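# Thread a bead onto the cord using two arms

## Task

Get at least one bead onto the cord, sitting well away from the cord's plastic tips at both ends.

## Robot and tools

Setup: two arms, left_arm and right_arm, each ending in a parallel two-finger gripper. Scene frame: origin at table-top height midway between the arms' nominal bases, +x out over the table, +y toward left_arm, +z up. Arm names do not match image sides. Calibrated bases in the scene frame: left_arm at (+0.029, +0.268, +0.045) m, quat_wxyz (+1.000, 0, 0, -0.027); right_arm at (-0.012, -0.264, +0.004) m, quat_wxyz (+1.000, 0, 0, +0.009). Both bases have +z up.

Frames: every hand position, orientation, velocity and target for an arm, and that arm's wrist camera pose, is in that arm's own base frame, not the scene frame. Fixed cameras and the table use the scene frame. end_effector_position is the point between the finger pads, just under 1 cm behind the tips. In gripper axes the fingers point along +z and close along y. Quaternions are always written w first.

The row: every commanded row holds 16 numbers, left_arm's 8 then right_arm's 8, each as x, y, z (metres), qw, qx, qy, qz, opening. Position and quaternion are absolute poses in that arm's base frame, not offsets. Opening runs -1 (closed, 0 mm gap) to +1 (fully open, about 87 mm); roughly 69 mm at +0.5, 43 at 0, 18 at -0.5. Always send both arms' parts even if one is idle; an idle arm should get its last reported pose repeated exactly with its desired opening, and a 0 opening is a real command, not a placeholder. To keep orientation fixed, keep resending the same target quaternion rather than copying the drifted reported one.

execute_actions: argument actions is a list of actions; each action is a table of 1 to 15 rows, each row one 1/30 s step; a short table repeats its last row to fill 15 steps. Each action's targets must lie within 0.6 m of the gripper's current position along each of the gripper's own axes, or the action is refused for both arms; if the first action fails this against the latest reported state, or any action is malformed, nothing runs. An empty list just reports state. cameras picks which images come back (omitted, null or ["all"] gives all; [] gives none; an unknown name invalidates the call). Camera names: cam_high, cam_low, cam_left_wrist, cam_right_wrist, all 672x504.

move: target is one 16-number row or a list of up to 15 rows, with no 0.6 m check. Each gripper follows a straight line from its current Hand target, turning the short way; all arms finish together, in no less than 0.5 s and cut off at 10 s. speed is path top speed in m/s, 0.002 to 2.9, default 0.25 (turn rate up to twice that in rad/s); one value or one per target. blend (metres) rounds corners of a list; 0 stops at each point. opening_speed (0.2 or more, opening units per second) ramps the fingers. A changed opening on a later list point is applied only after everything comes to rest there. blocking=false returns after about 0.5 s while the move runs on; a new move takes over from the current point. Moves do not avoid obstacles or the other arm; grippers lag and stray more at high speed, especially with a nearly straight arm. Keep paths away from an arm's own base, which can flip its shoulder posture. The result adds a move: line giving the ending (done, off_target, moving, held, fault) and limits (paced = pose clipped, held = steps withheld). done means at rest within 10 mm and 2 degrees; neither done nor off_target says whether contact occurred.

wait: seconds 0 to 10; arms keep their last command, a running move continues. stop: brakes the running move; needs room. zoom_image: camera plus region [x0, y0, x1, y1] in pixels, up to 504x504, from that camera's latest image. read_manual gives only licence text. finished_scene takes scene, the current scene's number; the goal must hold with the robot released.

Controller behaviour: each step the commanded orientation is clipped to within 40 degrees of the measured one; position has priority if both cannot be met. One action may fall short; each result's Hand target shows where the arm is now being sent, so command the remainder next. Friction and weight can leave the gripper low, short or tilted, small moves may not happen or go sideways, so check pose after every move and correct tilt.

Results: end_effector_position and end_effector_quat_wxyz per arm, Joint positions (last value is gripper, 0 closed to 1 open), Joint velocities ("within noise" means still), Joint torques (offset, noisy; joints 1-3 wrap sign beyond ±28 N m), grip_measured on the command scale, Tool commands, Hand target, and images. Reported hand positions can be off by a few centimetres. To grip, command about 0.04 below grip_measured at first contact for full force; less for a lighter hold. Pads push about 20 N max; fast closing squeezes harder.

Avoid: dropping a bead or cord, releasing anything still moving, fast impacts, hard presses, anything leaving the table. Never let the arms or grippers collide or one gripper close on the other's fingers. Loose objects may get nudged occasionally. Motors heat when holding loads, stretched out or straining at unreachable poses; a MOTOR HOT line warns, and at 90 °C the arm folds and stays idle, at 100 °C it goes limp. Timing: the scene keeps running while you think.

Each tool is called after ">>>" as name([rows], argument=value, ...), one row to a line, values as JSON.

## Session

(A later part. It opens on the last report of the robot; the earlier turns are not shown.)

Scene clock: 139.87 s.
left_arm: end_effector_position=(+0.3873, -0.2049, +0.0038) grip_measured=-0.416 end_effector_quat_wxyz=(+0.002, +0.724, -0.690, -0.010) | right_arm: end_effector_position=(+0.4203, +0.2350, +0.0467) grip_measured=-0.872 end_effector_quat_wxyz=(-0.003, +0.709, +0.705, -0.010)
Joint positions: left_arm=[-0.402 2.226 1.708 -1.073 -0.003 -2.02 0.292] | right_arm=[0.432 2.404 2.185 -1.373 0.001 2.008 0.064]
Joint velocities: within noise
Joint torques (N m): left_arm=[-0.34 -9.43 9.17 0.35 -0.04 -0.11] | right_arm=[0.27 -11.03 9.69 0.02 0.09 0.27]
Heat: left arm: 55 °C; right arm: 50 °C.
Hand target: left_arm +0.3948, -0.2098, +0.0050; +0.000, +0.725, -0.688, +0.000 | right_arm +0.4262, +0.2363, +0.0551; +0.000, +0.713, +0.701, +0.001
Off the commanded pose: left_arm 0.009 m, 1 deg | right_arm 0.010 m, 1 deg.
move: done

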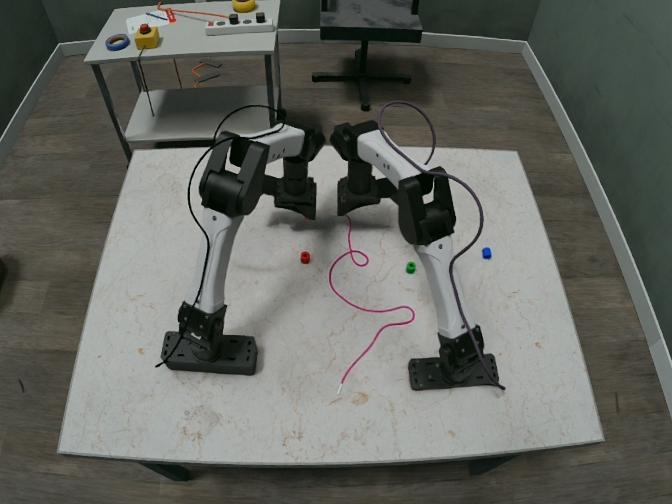

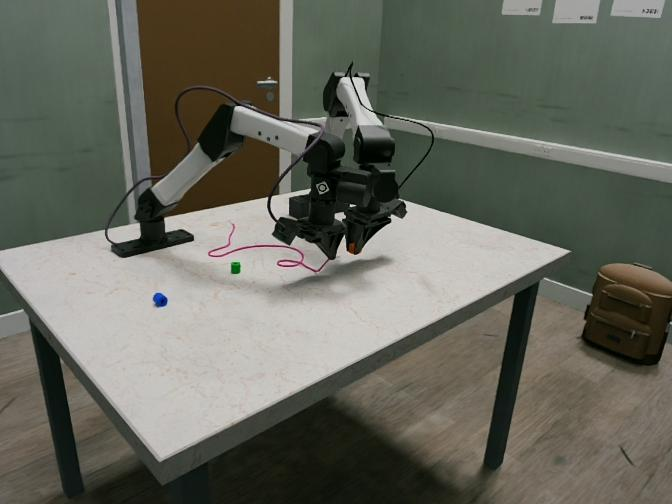

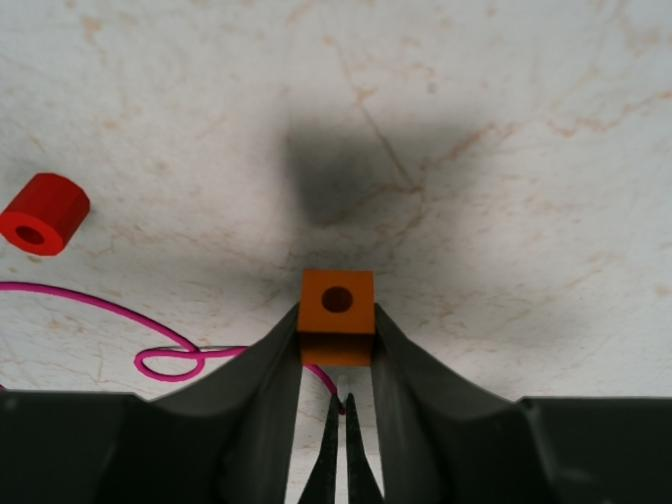

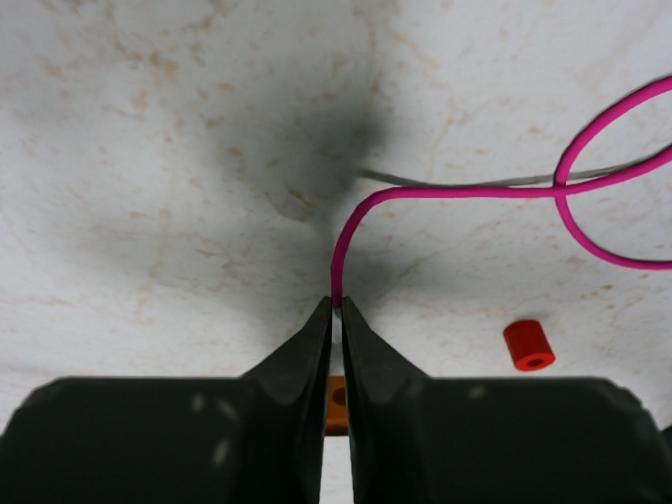

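>>> move([
  [0.3985, -0.232, 0.005, 0, -0.7254, 0.6884, 0, -0.47, 0.4264, 0.2364, 0.055, 0, 0.7133, 0.7009, 0, -1],
], speed=0.05, cameras=["cam_low","cam_high","cam_left_wrist","cam_right_wrist"])

>>> zoom_image(camera="cam_right_wrist", region=[287, 290, 387, 490])

>>> zoom_image(camera="cam_left_wrist", region=[287, 250, 387, 450])

>>> zoom_image(camera="cam_low", region=[310, 220, 380, 290])

Scene clock: 142.17 s.
left_arm: end_effector_position=(+0.3873, -0.2049, +0.0038) grip_measured=-0.416 end_effector_quat_wxyz=(+0.002, +0.724, -0.690, -0.010) | right_arm: end_effector_position=(+0.4203, +0.2350, +0.0467) grip_measured=-0.872 end_effector_quat_wxyz=(-0.003, +0.709, +0.705, -0.010)
Joint positions: left_arm=[-0.402 2.226 1.708 -1.073 -0.003 -2.021 0.292] | right_arm=[0.432 2.404 2.185 -1.373 0.001 2.008 0.064]
Joint velocities: within noise
Joint torques (N m): left_arm=[-0.09 -10.55 6.72 0.29 -0.08 0] | right_arm=[0.16 -11.08 9.48 0.02 0.07 0.27]
Heat: left arm: 54 °C; right arm: 50 °C.
Hand target: left_arm +0.3873, -0.2049, +0.0038; +0.002, +0.724, -0.690, -0.010 | right_arm +0.4261, +0.2363, +0.0551; +0.000, +0.713, +0.701, +0.001
Off the commanded pose: left_arm 0.029 m, 1 deg | right_arm 0.010 m, 1 deg.
move: held (left_arm; a check stopped the path); limits=held
pose unreachable (left arm): on one or more control steps of this call, first in action 0 (counted from 0), this arm could not follow its commanded pose, so it was not sent that pose on those steps. It may still have moved: this result reports where it is.
cause: moving toward the commanded pose would bring a part of the arm too close to another arm (this arm's wrist (the part past joint 4) and the right arm's wrist (the part past joint 4), at the place that arm is still heading or pushing toward).

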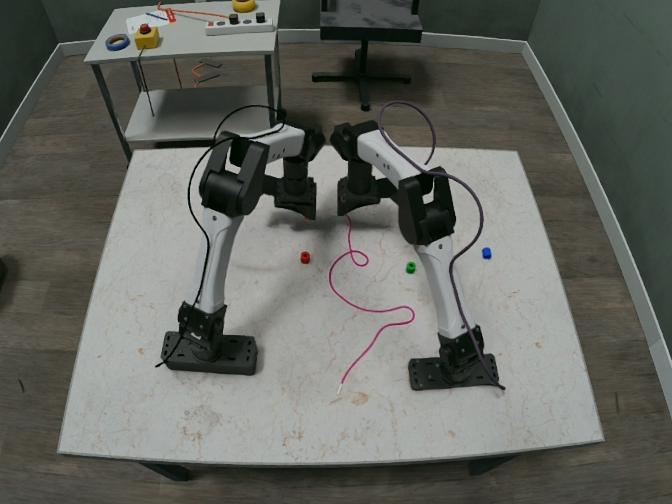

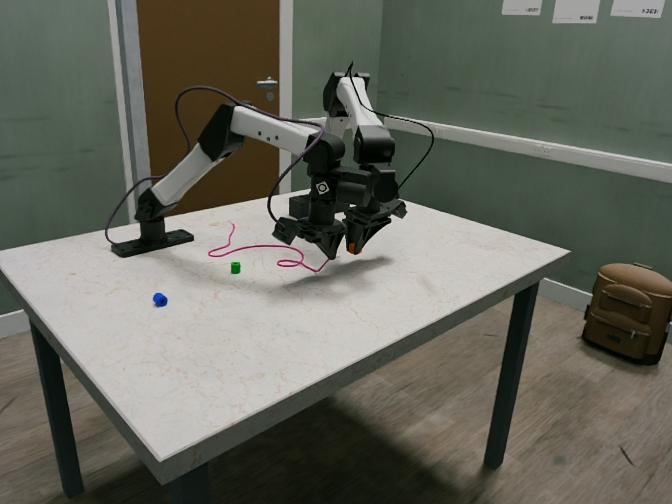

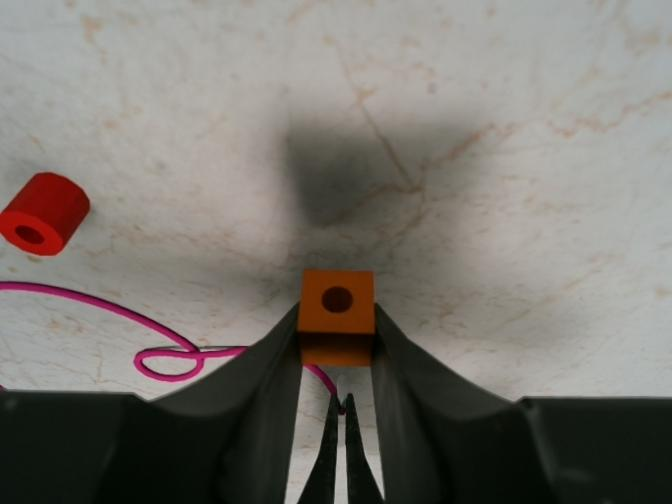

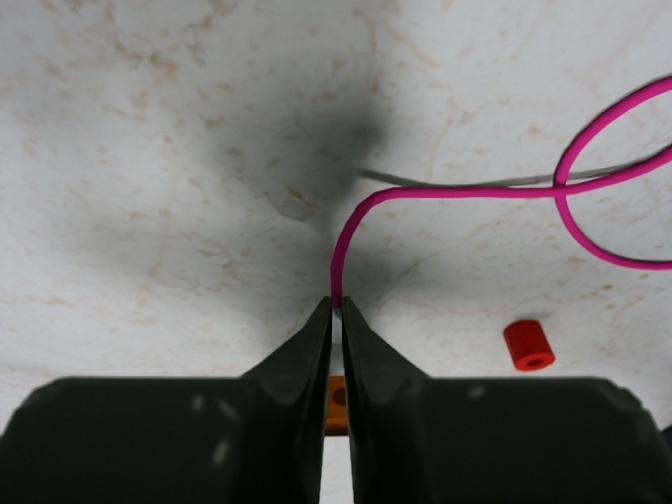

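Scaled by 2.520 from the camera's 672x504 image, which has a finer 960x720 frame.

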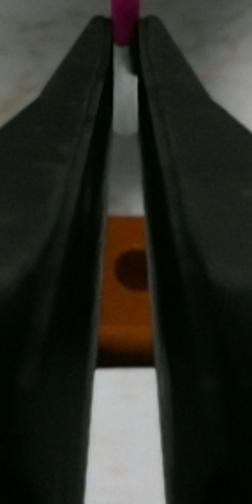

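Scaled by 2.520 from the camera's 672x504 image, which has a finer 960x720 frame.

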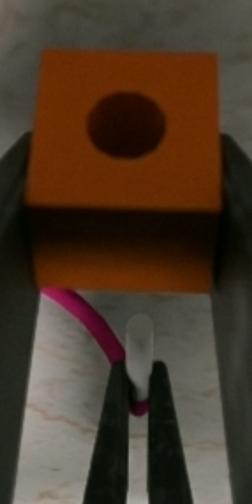

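Scaled by 7.200 from the camera's 672x504 image, which has a finer 960x720 frame.

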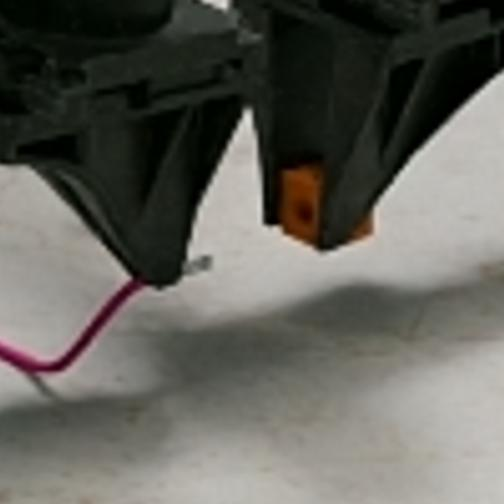

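>>> move([
  [0.392, -0.15, 0.005, 0, -0.7254, 0.6884, 0, -0.47, 0.4264, 0.2364, 0.055, 0, 0.7133, 0.7009, 0, -1],
  [0.392, -0.15, -0.026, 0, -0.7254, 0.6884, 0, -0.47, 0.4264, 0.2364, 0.055, 0, 0.7133, 0.7009, 0, -1],
], speed=0.08, cameras=["cam_low","cam_left_wrist"])

>>> zoom_image(camera="cam_low", region=[320, 200, 400, 280])

Scene clock: 144.97 s.
left_arm: end_effector_position=(+0.3906, -0.1495, -0.0275) grip_measured=-0.416 end_effector_quat_wxyz=(+0.001, +0.727, -0.687, -0.006) | right_arm: end_effector_position=(+0.4203, +0.2350, +0.0467) grip_measured=-0.872 end_effector_quat_wxyz=(-0.003, +0.709, +0.705, -0.010)
Joint positions: left_arm=[-0.272 2.203 1.537 -0.916 -0.003 -1.899 0.292] | right_arm=[0.432 2.404 2.185 -1.373 0.001 2.008 0.064]
Joint velocities: within noise
Joint torques (N m): left_arm=[0.08 -10.66 5.98 0.39 -0.04 0.06] | right_arm=[0.25 -11.11 9.68 0 0.08 0.27]
Heat: left arm: 54 °C; right arm: 50 °C.
Hand target: left_arm +0.3921, -0.1500, -0.0260; +0.000, +0.725, -0.688, +0.000 | right_arm +0.4262, +0.2363, +0.0551; +0.000, +0.713, +0.701, +0.001
Off the commanded pose: left_arm 0.002 m, 1 deg | right_arm 0.010 m, 1 deg.
move: done
Images, in order (width x height): cam_low 672x504, cam_left_wrist 672x504.

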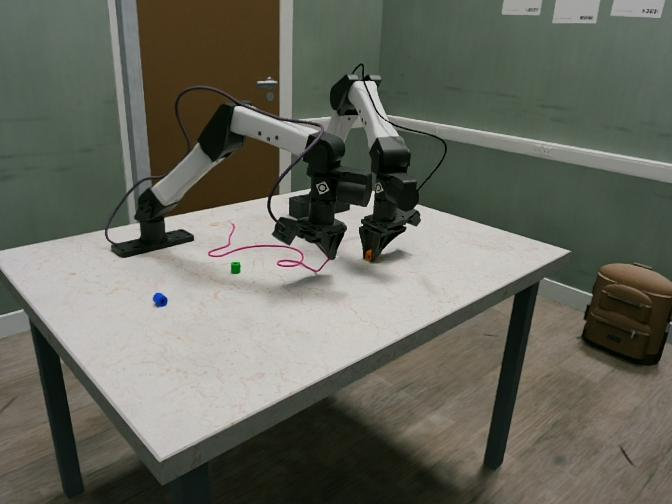

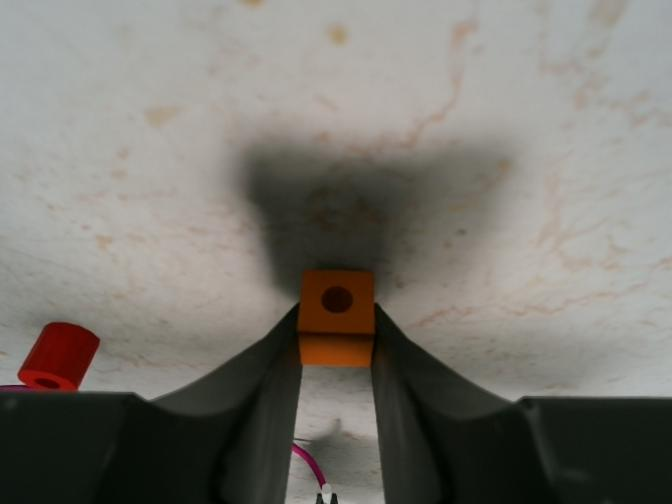

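Scaled by 6.300 from the camera's 672x504 image, which has a finer 960x720 frame.

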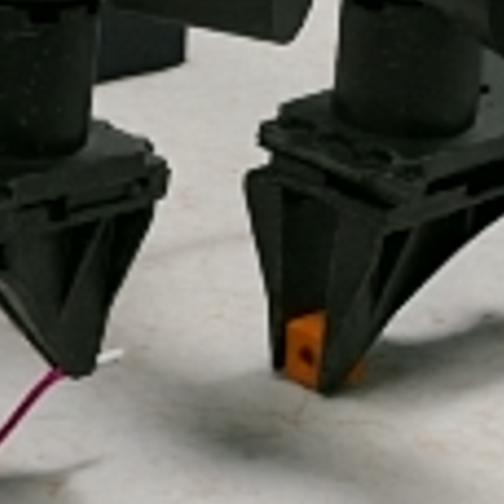

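>>> move([
  [0.385, -0.165, 0.0, 0, -0.7254, 0.6884, 0, -0.47, 0.4264, 0.2364, 0.055, 0, 0.7133, 0.7009, 0, -1],
  [0.37, -0.172, 0.0, 0, 0.2164, 0.9763, 0, -0.47, 0.4264, 0.2364, 0.055, 0, 0.7133, 0.7009, 0, -1],
], speed=0.12, cameras=["cam_high","cam_left_wrist"])

>>> move(target=[0.37, -0.172, -0.031, 0, 0.2164, 0.9763, 0, -0.47, 0.4264, 0.2364, 0.055, 0, 0.7133, 0.7009, 0, -1], speed=0.06, cameras=["cam_low","cam_left_wrist"])

Scene clock: 154.63 s.
left_arm: end_effector_position=(+0.3688, -0.1677, -0.0001) grip_measured=-0.416 end_effector_quat_wxyz=(-0.001, +0.056, +0.998, +0.002) | right_arm: end_effector_position=(+0.4203, +0.2350, +0.0467) grip_measured=-0.872 end_effector_quat_wxyz=(-0.003, +0.709, +0.705, -0.010)
Joint positions: left_arm=[-0.399 2.321 1.851 -1.104 -0.003 -0.286 0.292] | right_arm=[0.432 2.404 2.185 -1.373 0.001 2.008 0.064]
Joint velocities: within noise
Joint torques (N m): left_arm=[-0.06 -11.36 6.84 0.41 0 -0.04] | right_arm=[0.17 -11.12 9.7 0.01 0.07 0.29]
Heat: left arm: 54 °C; right arm: 49 °C.
Hand target: left_arm +0.3688, -0.1677, -0.0001; -0.001, +0.055, +0.998, +0.002 | right_arm +0.4262, +0.2363, +0.0551; +0.000, +0.713, +0.701, +0.001
Off the commanded pose: left_arm 0.004 m, 19 deg | right_arm 0.010 m, 1 deg.
move: held (left_arm; a check stopped the path); path passed 1 of 2 targets; limits=held
pose unreachable (left arm): on one or more control steps of this call, first in action 0 (counted from 0), this arm could not follow its commanded pose, so it was not sent that pose on those steps. It may still have moved: this result reports where it is.
cause: moving toward the commanded pose would bring a part of the arm too close to another arm (this arm's wrist (the part past joint 4) and the right arm's wrist (the part past joint 4), along the way the arms are being sent, or toward where that arm still pushes).
Images, in order (width x height): cam_high 672x504, cam_left_wrist 672x504.

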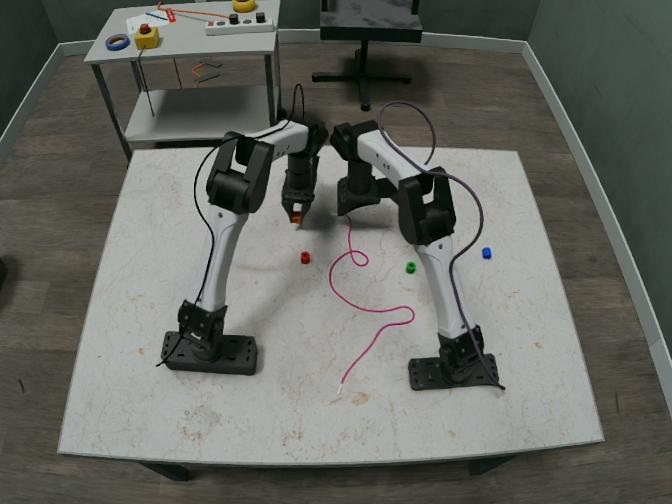

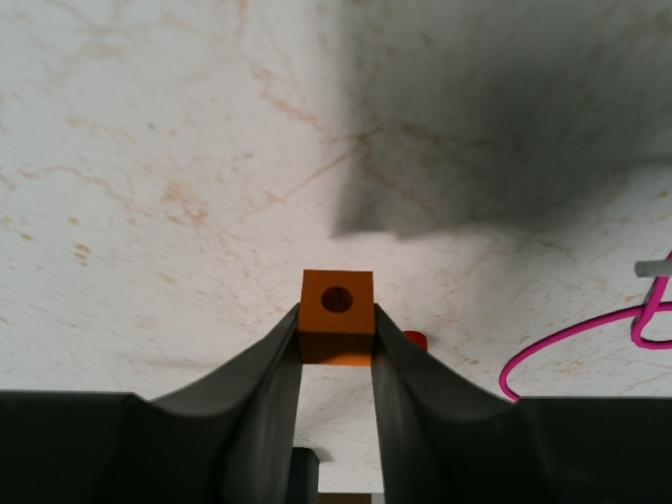

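Scene clock: 155.67 s.
left_arm: end_effector_position=(+0.3703, -0.1672, -0.0006) grip_measured=-0.416 end_effector_quat_wxyz=(+0.003, +0.088, +0.996, +0.001) | right_arm: end_effector_position=(+0.4203, +0.2350, +0.0467) grip_measured=-0.872 end_effector_quat_wxyz=(-0.003, +0.709, +0.705, -0.010)
Joint positions: left_arm=[-0.402 2.321 1.85 -1.095 -0.003 -0.226 0.292] | right_arm=[0.432 2.404 2.185 -1.373 0.001 2.008 0.064]
Joint velocities: within noise
Joint torques (N m): left_arm=[0.03 -11.33 6.87 0.42 -0.05 -0.03] | right_arm=[0.39 -11.18 6.35 0.12 0.09 0.16]
Heat: left arm: 54 °C; right arm: 49 °C.
Hand target: left_arm +0.3703, -0.1672, -0.0006; +0.003, +0.088, +0.996, +0.001 | right_arm +0.4203, +0.2350, +0.0467; -0.003, +0.709, +0.705, -0.010
Off the commanded pose: left_arm 0.031 m, 15 deg | right_arm 0.010 m, 1 deg.
move: held (left_arm, right_arm; a check stopped the path); limits=held
pose unreachable (left arm): on one or more control steps of this call, first in action 0 (counted from 0), this arm could not follow its commanded pose, so it was not sent that pose on those steps. It may still have moved: this result reports where it is.
cause: moving toward the commanded pose would bring a part of the arm too close to another arm (this arm's wrist (the part past joint 4) and the right arm's wrist (the part past joint 4), at the place that arm is still heading or pushing toward).
pose unreachable (right arm): on one or more control steps of this call, first in action 0 (counted from 0), this arm could not follow its commanded pose, so it was not sent that pose on those steps. It may still have moved: this result reports where it is.
cause: moving toward the commanded pose would bring a part of the arm too close to another arm (this arm's wrist (the part past joint 4) and the left arm's wrist (the part past joint 4), along the way the arms are being sent, or toward where that arm still pushes).
Images, in order (width x height): cam_low 672x504, cam_left_wrist 672x504.

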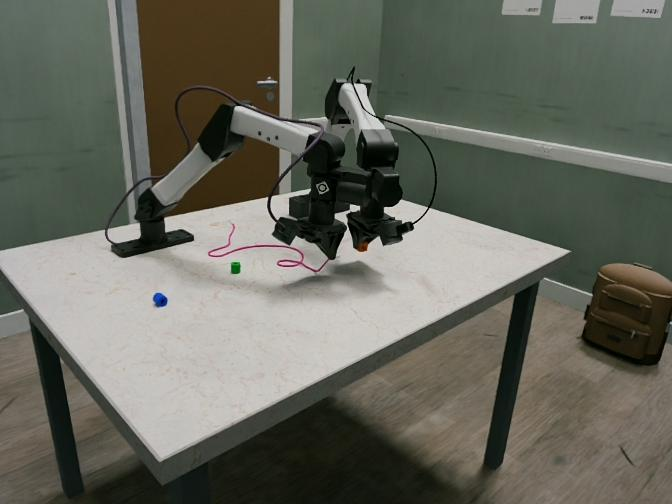

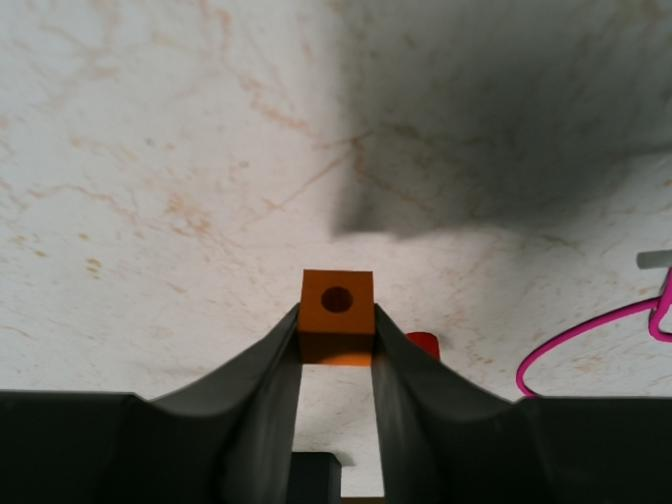

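>>> move([
  [0.36, -0.10, 0.0, 0, 0.1392, 0.9903, 0, -0.47, 0.42, 0.17, 0.055, 0, 0.7133, 0.7009, 0, -1],
  [0.36, -0.10, -0.031, 0, 0.1392, 0.9903, 0, -0.47, 0.42, 0.17, 0.055, 0, 0.7133, 0.7009, 0, -1],
], speed=0.1, cameras=["cam_high","cam_low","cam_left_wrist"])

Scene clock: 157.40 s.
left_arm: end_effector_position=(+0.3560, -0.0991, -0.0317) grip_measured=-0.416 end_effector_quat_wxyz=(-0.010, +0.136, +0.991, +0.003) | right_arm: end_effector_position=(+0.4174, +0.1695, +0.0404) grip_measured=-0.872 end_effector_quat_wxyz=(-0.009, +0.715, +0.699, -0.019)
Joint positions: left_arm=[-0.273 2.25 1.593 -0.935 -0.003 0.001 0.292] | right_arm=[0.298 2.294 1.971 -1.289 0.001 1.891 0.064]
Joint velocities: within noise
Joint torques (N m): left_arm=[0.06 -11.18 6.01 0.55 0.03 0.08] | right_arm=[0.39 -14.17 5.18 0.23 0.11 0.14]
Heat: left arm: 54 °C; right arm: 50 °C.
Hand target: left_arm +0.3601, -0.1000, -0.0309; +0.000, +0.139, +0.990, +0.000 | right_arm +0.4199, +0.1700, +0.0548; +0.000, +0.713, +0.701, +0.000
Off the commanded pose: left_arm 0.004 m, 1 deg | right_arm 0.015 m, 2 deg.
move: off_target (right_arm)
Images, in order (width x height): cam_high 672x504, cam_low 672x504, cam_left_wrist 672x504.

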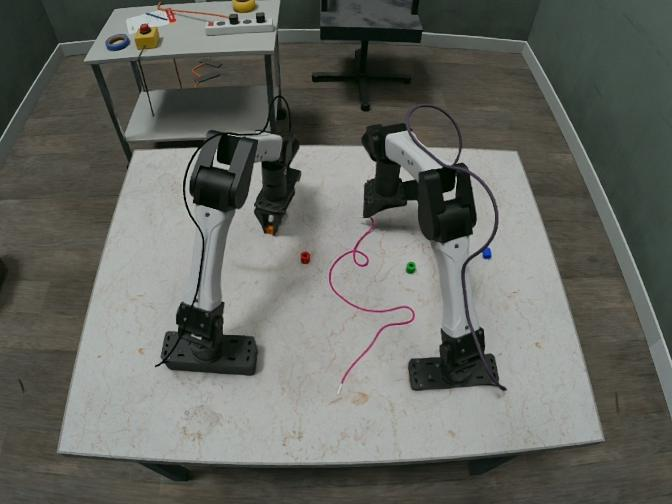

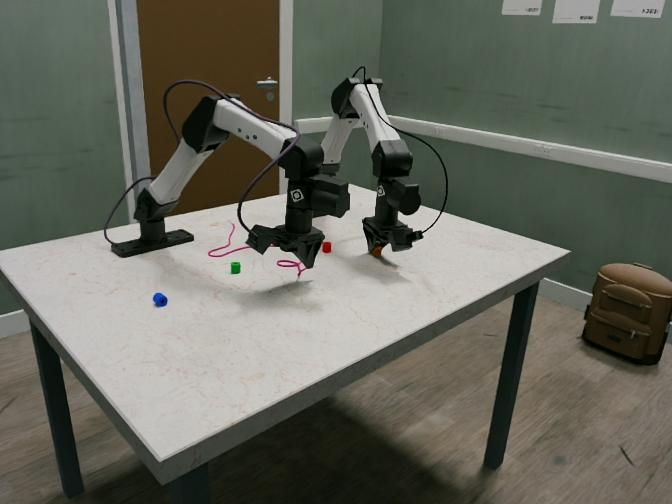

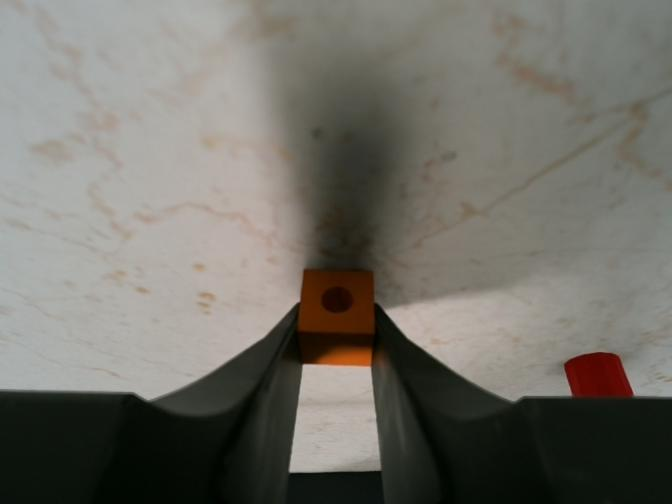

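>>> move([
  [0.36, -0.10, -0.031, 0, 0.1392, 0.9903, 0, -0.1, 0.42, 0.17, 0.055, 0, 0.7133, 0.7009, 0, -1],
  [0.36, -0.10, 0.04, 0, 0.1392, 0.9903, 0, -0.1, 0.42, 0.17, 0.055, 0, 0.7133, 0.7009, 0, -1],
  [0.289, -0.08, 0.04, 0.510, 0.1193, 0.8487, -0.0717, 0, 0.42, 0.17, 0.055, 0, 0.7133, 0.7009, 0, -1],
], speed=0.12, opening_speed=0.5, cameras=["cam_high","cam_low","cam_left_wrist"])

Scene clock: 165.27 s.
left_arm: end_effector_position=(+0.2858, -0.0795, +0.0342) grip_measured=+0.000 end_effector_quat_wxyz=(+0.498, +0.118, +0.857, -0.069) | right_arm: end_effector_position=(+0.4173, +0.1695, +0.0403) grip_measured=-0.872 end_effector_quat_wxyz=(-0.009, +0.714, +0.699, -0.019)
Joint positions: left_arm=[-0.268 1.108 0.202 0.388 0.006 0.003 0.5] | right_arm=[0.298 2.294 1.97 -1.289 0.001 1.89 0.064]
Joint velocities: within noise
Joint torques (N m): left_arm=[0.4 -3.14 6.9 2.05 0.1 0.05] | right_arm=[0.39 -14.28 5.15 0.25 0.09 0.16]
Heat: left arm: 53 °C; right arm: 55 °C.
Hand target: left_arm +0.2890, -0.0799, +0.0400; +0.510, +0.119, +0.849, -0.071 | right_arm +0.4198, +0.1700, +0.0547; +0.000, +0.713, +0.701, +0.000
Off the commanded pose: left_arm 0.007 m, 2 deg | right_arm 0.015 m, 2 deg.
move: off_target (right_arm)
Images, in order (width x height): cam_high 672x504, cam_low 672x504, cam_left_wrist 672x504.

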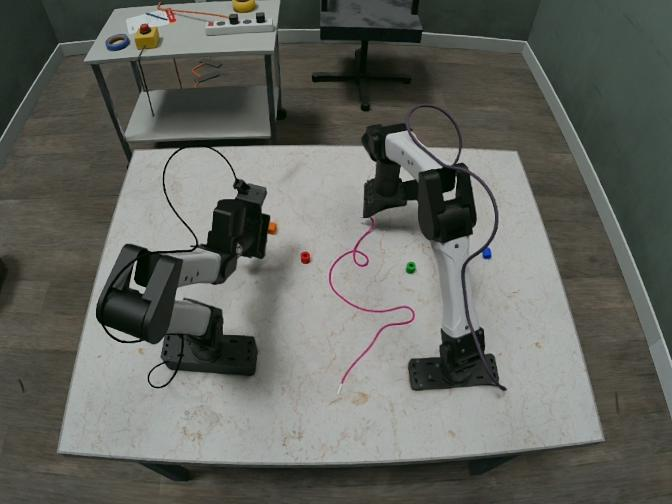

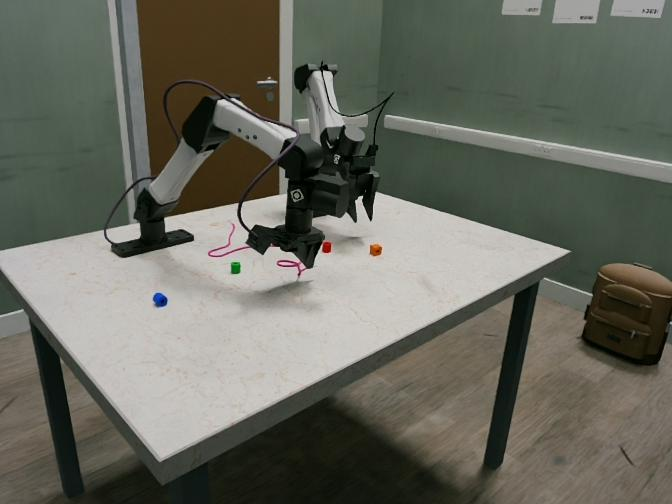

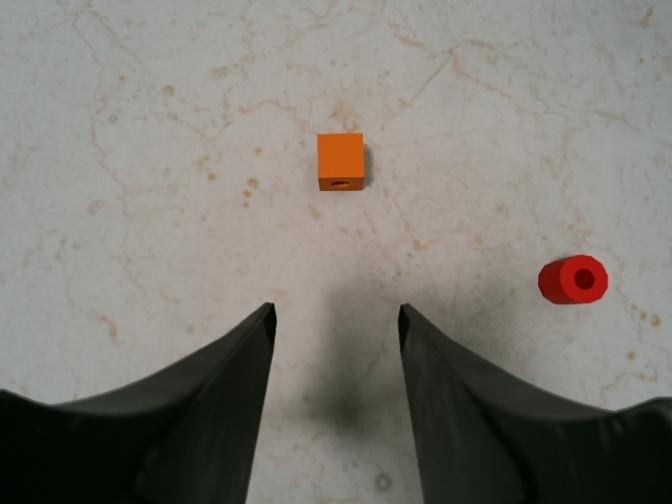

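>>> move([
  [0.3295, -0.0945, 0.0, 0.510, 0.1193, 0.8487, -0.0717, 0, 0.42, 0.17, 0.055, 0, 0.7133, 0.7009, 0, -1],
], speed=0.1, cameras=["cam_low","cam_left_wrist"])

>>> zoom_image(camera="cam_low", region=[320, 180, 420, 280])

Scene clock: 167.30 s.
left_arm: end_effector_position=(+0.3191, -0.0905, -0.0079) grip_measured=+0.000 end_effector_quat_wxyz=(+0.495, +0.121, +0.858, -0.070) | right_arm: end_effector_position=(+0.4173, +0.1695, +0.0403) grip_measured=-0.872 end_effector_quat_wxyz=(-0.009, +0.714, +0.699, -0.019)
Joint positions: left_arm=[-0.274 1.577 0.238 0.815 0.006 0.003 0.5] | right_arm=[0.298 2.294 1.97 -1.289 0.001 1.89 0.064]
Joint velocities: within noise
Joint torques (N m): left_arm=[-0.59 -3.6 7.3 2.02 -0.05 -0.07] | right_arm=[0.29 -14.32 5.14 0.25 0.06 0.14]
Heat: left arm: 53 °C; right arm: 56 °C.
Hand target: left_arm +0.3290, -0.0944, +0.0003; +0.510, +0.119, +0.849, -0.072 | right_arm +0.4198, +0.1700, +0.0547; +0.000, +0.713, +0.701, +0.000
Off the commanded pose: left_arm 0.014 m, 2 deg | right_arm 0.015 m, 2 deg.
move: off_target (left_arm, right_arm)
Images, in order (width x height): cam_low 672x504, cam_left_wrist 672x504.

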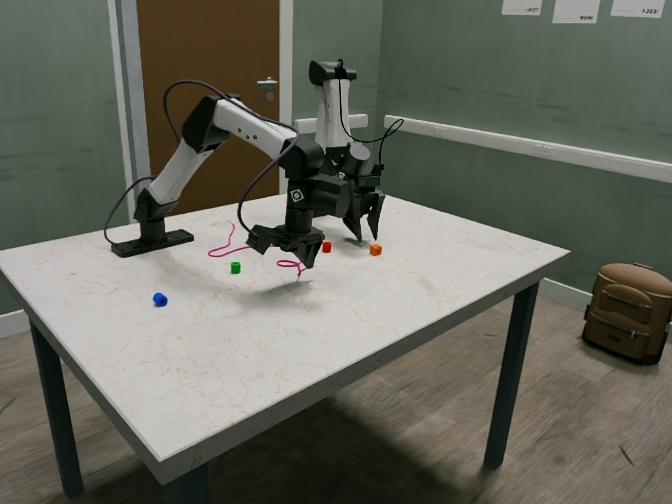

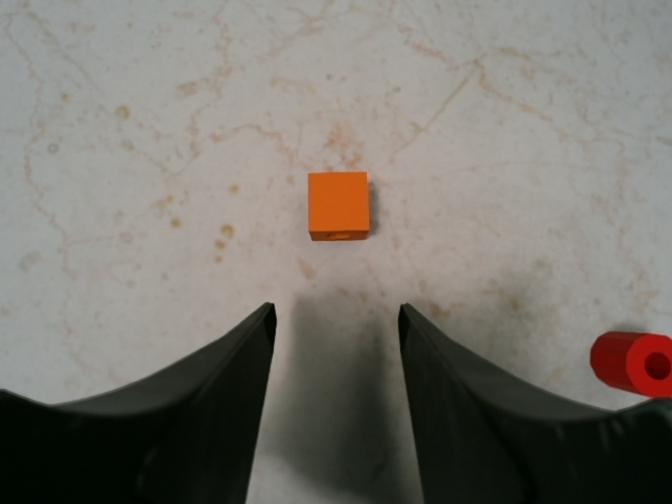

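Scaled by 5.040 from the camera's 672x504 image, which has a finer 960x720 frame.

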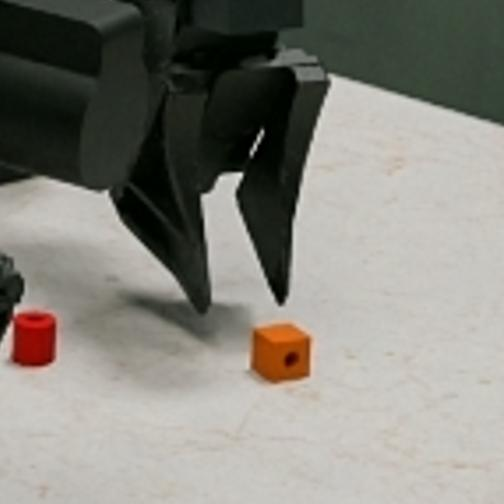

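>>> move([
  [0.370, -0.106, -0.013, 0.510, 0.1193, 0.8487, -0.0717, 0, 0.42, 0.17, 0.055, 0, 0.7133, 0.7009, 0, -1],
], speed=0.07, cameras=["cam_low","cam_left_wrist"])

>>> zoom_image(camera="cam_low", region=[320, 180, 420, 280])

Scene clock: 168.73 s.
left_arm: end_effector_position=(+0.3606, -0.1021, -0.0193) grip_measured=+0.000 end_effector_quat_wxyz=(+0.496, +0.121, +0.857, -0.070) | right_arm: end_effector_position=(+0.4173, +0.1695, +0.0403) grip_measured=-0.872 end_effector_quat_wxyz=(-0.009, +0.714, +0.699, -0.019)
Joint positions: left_arm=[-0.274 1.787 0.394 0.872 0.006 0.003 0.5] | right_arm=[0.298 2.294 1.97 -1.289 0.001 1.89 0.064]
Joint velocities: within noise
Joint torques (N m): left_arm=[-0.53 -4.98 6.79 2.02 -0.05 -0.06] | right_arm=[0.34 -14.32 5.12 0.22 0.07 0.14]
Heat: left arm: 52 °C; right arm: 57 °C.
Hand target: left_arm +0.3697, -0.1059, -0.0128; +0.510, +0.119, +0.849, -0.072 | right_arm +0.4198, +0.1700, +0.0547; +0.000, +0.713, +0.701, +0.000
Off the commanded pose: left_arm 0.012 m, 2 deg | right_arm 0.015 m, 2 deg.
move: off_target (left_arm, right_arm)
Images, in order (width x height): cam_low 672x504, cam_left_wrist 672x504.

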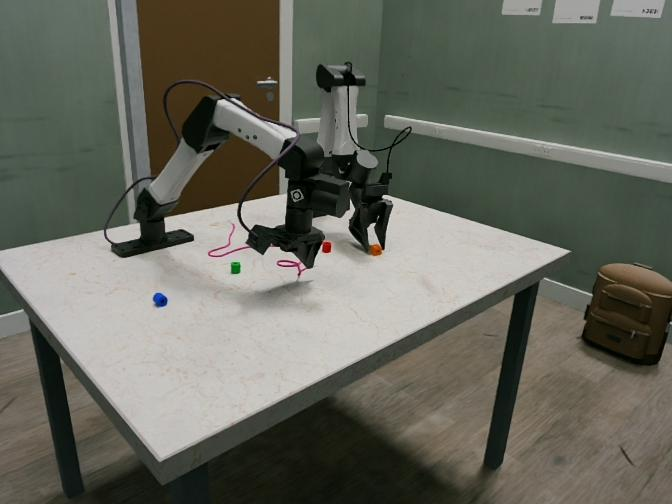

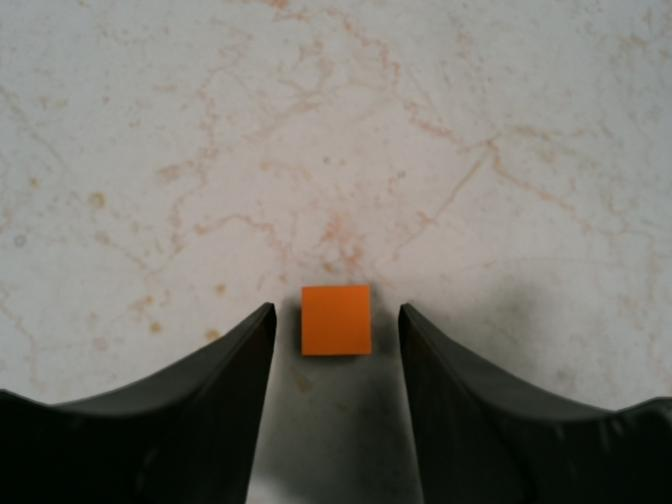

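Scaled by 5.040 from the camera's 672x504 image, which has a finer 960x720 frame.

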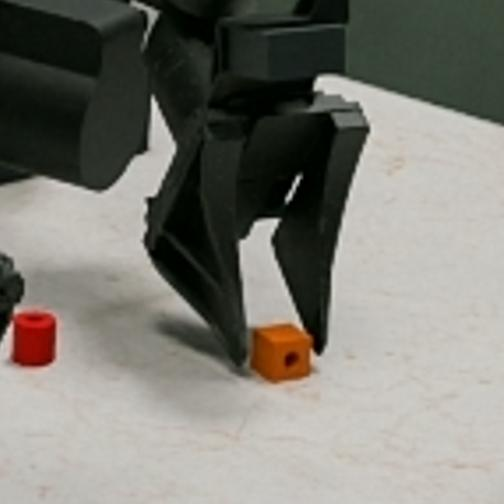

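>>> move([
  [0.370, -0.106, -0.022, 0.510, 0.1193, 0.8487, -0.0717, 0, 0.42, 0.17, 0.055, 0, 0.7133, 0.7009, 0, -1],
  [0.370, -0.106, -0.022, 0.510, 0.1193, 0.8487, -0.0717, -0.48, 0.42, 0.17, 0.055, 0, 0.7133, 0.7009, 0, -1],
], speed=0.05, opening_speed=0.5, cameras=["cam_low","cam_left_wrist"])

>>> zoom_image(camera="cam_low", region=[320, 180, 420, 280])

Scene clock: 171.07 s.
left_arm: end_effector_position=(+0.3636, -0.1030, -0.0252) grip_measured=-0.417 end_effector_quat_wxyz=(+0.502, +0.120, +0.854, -0.071) | right_arm: end_effector_position=(+0.4173, +0.1695, +0.0403) grip_measured=-0.872 end_effector_quat_wxyz=(-0.009, +0.714, +0.699, -0.019)
Joint positions: left_arm=[-0.274 1.839 0.394 0.936 0.006 0.003 0.292] | right_arm=[0.298 2.294 1.97 -1.289 0.001 1.89 0.064]
Joint velocities: within noise
Joint torques (N m): left_arm=[-0.57 -5.04 6.08 1.96 -0.04 -0.06] | right_arm=[0.47 -14.31 5.18 0.24 0.05 0.14]
Heat: left arm: 52 °C; right arm: 58 °C.
Hand target: left_arm +0.3699, -0.1059, -0.0218; +0.510, +0.119, +0.849, -0.072 | right_arm +0.4198, +0.1700, +0.0547; +0.000, +0.713, +0.701, +0.000
Off the commanded pose: left_arm 0.008 m, 1 deg | right_arm 0.015 m, 2 deg.
move: off_target (right_arm)
Images, in order (width x height): cam_low 672x504, cam_left_wrist 672x504.

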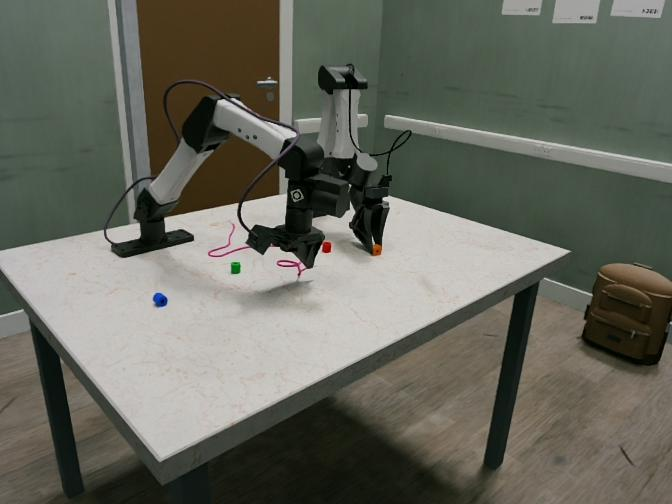

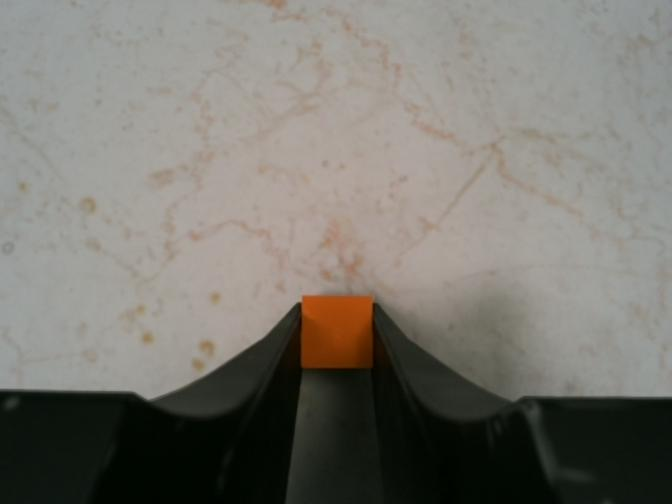

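Scaled by 5.040 from the camera's 672x504 image, which has a finer 960x720 frame.

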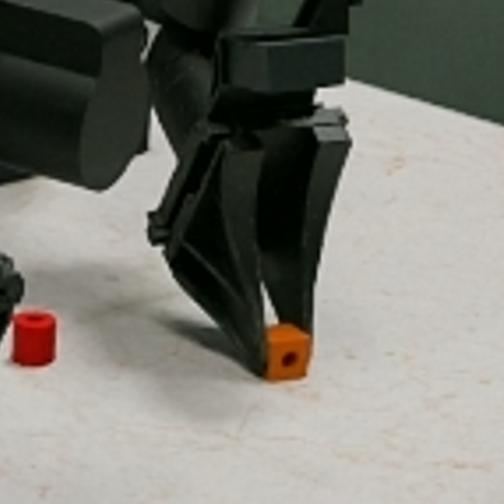

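>>> move([
  [0.365, -0.106, 0.03, 0.510, 0.1193, 0.8487, -0.0717, -0.48, 0.42, 0.15, 0.075, 0, 0.7133, 0.7009, 0, -1],
  [0.342, -0.198, 0.03, 0.4295, 0.473, 0.7147, -0.2842, -0.48, 0.42, 0.15, 0.075, 0, 0.7133, 0.7009, 0, -1],
], speed=0.1)

Scene clock: 177.60 s.
left_arm: end_effector_position=(+0.3357, -0.1929, +0.0245) grip_measured=-0.416 end_effector_quat_wxyz=(+0.422, +0.465, +0.725, -0.282) | right_arm: end_effector_position=(+0.4161, +0.1501, +0.0536) grip_measured=-0.872 end_effector_quat_wxyz=(-0.011, +0.714, +0.700, -0.020)
Joint positions: left_arm=[-0.244 1.719 0.69 0.291 0.766 0.544 0.292] | right_arm=[0.256 2.263 1.97 -1.323 0.001 1.846 0.064]
Joint velocities: within noise
Joint torques (N m): left_arm=[-0.55 -5.64 8.94 1.45 0.5 0.09] | right_arm=[0.14 -14.02 7.94 -0.04 0.08 0.14]
Heat: left arm: 50 °C; right arm: 58 °C.
Hand target: left_arm +0.3417, -0.1979, +0.0300; +0.430, +0.473, +0.715, -0.284 | right_arm +0.4196, +0.1500, +0.0746; +0.000, +0.713, +0.701, +0.000
Off the commanded pose: left_arm 0.010 m, 2 deg | right_arm 0.022 m, 3 deg.
move: off_target (right_arm)

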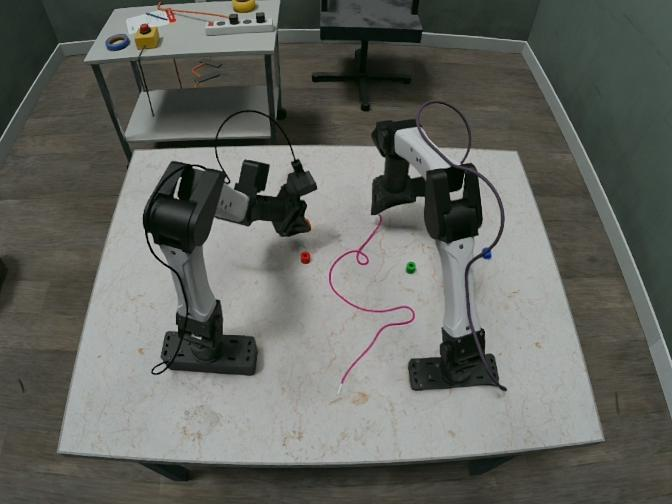

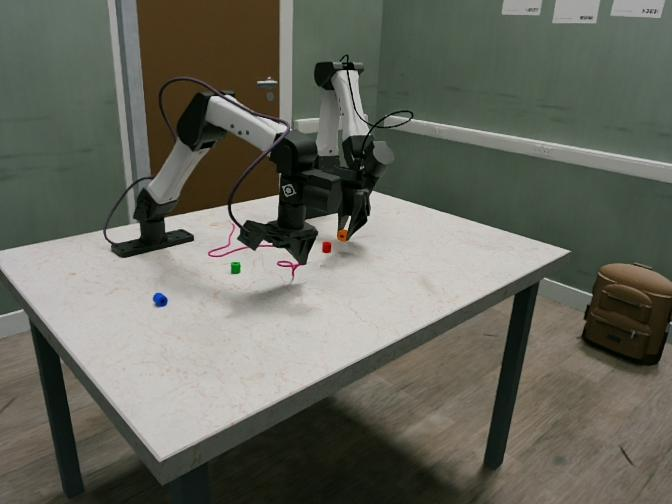

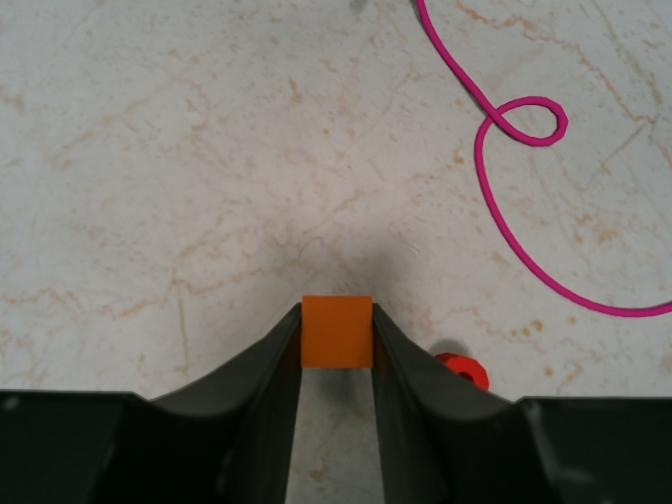

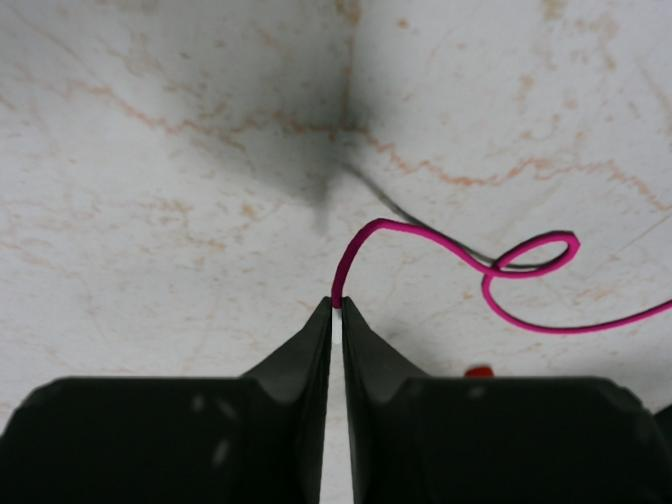

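>>> move([
  [0.342, -0.198, -0.017, 0.4295, 0.473, 0.7147, -0.2842, -0.48, 0.415, 0.20, 0.06, 0, 0.5772, 0.8166, 0, -1],
  [0.342, -0.198, -0.017, 0.4295, 0.473, 0.7147, -0.2842, -0.48, 0.399, 0.243, 0.03, 0, 0.5772, 0.8166, 0, -1],
], speed=0.08)

Scene clock: 181.67 s.
left_arm: end_effector_position=(+0.3434, -0.1949, -0.0157) grip_measured=-0.416 end_effector_quat_wxyz=(+0.427, +0.467, +0.722, -0.280) | right_arm: end_effector_position=(+0.3983, +0.2420, +0.0328) grip_measured=-0.872 end_effector_quat_wxyz=(-0.001, +0.573, +0.819, -0.002)
Joint positions: left_arm=[-0.244 1.892 0.668 0.496 0.767 0.546 0.292] | right_arm=[0.457 2.368 2.066 -1.272 0.001 1.679 0.064]
Joint velocities: within noise
Joint torques (N m): left_arm=[-0.5 -6.27 5 1.71 0.47 0.09] | right_arm=[0.58 -11.04 5.34 0.37 0.05 0.3]
Heat: left arm: 50 °C; right arm: 57 °C.
Hand target: left_arm +0.3420, -0.1980, -0.0169; +0.429, +0.473, +0.715, -0.284 | right_arm +0.3990, +0.2431, +0.0300; +0.000, +0.577, +0.817, +0.000
Off the commanded pose: left_arm 0.004 m, 1 deg | right_arm 0.003 m, 1 deg.
move: done

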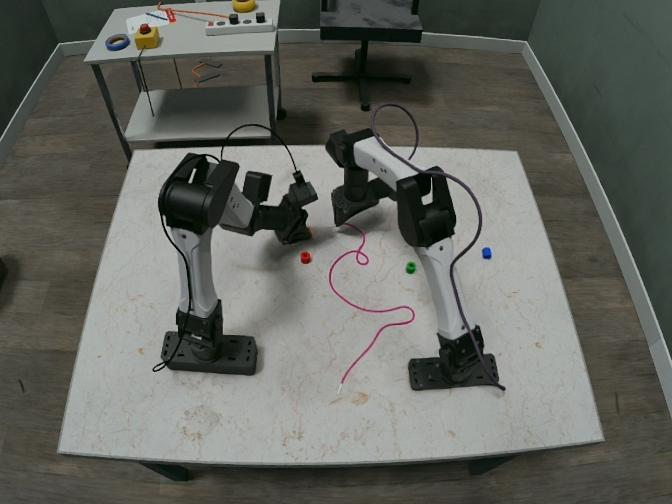

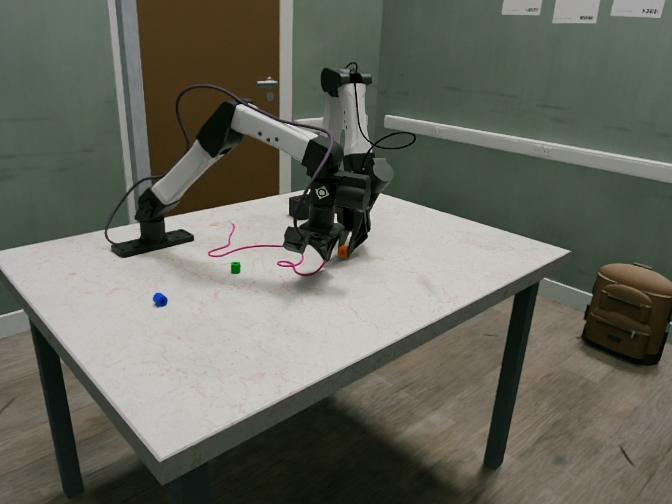

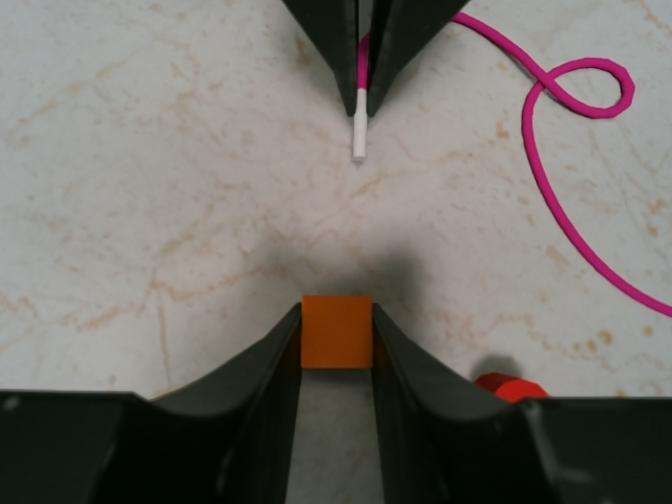

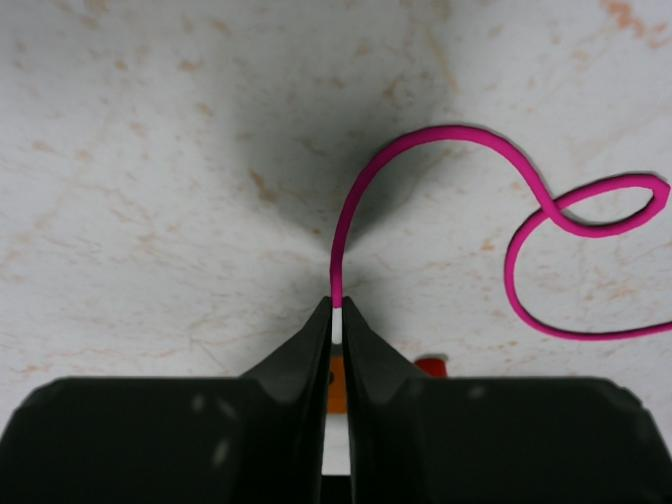

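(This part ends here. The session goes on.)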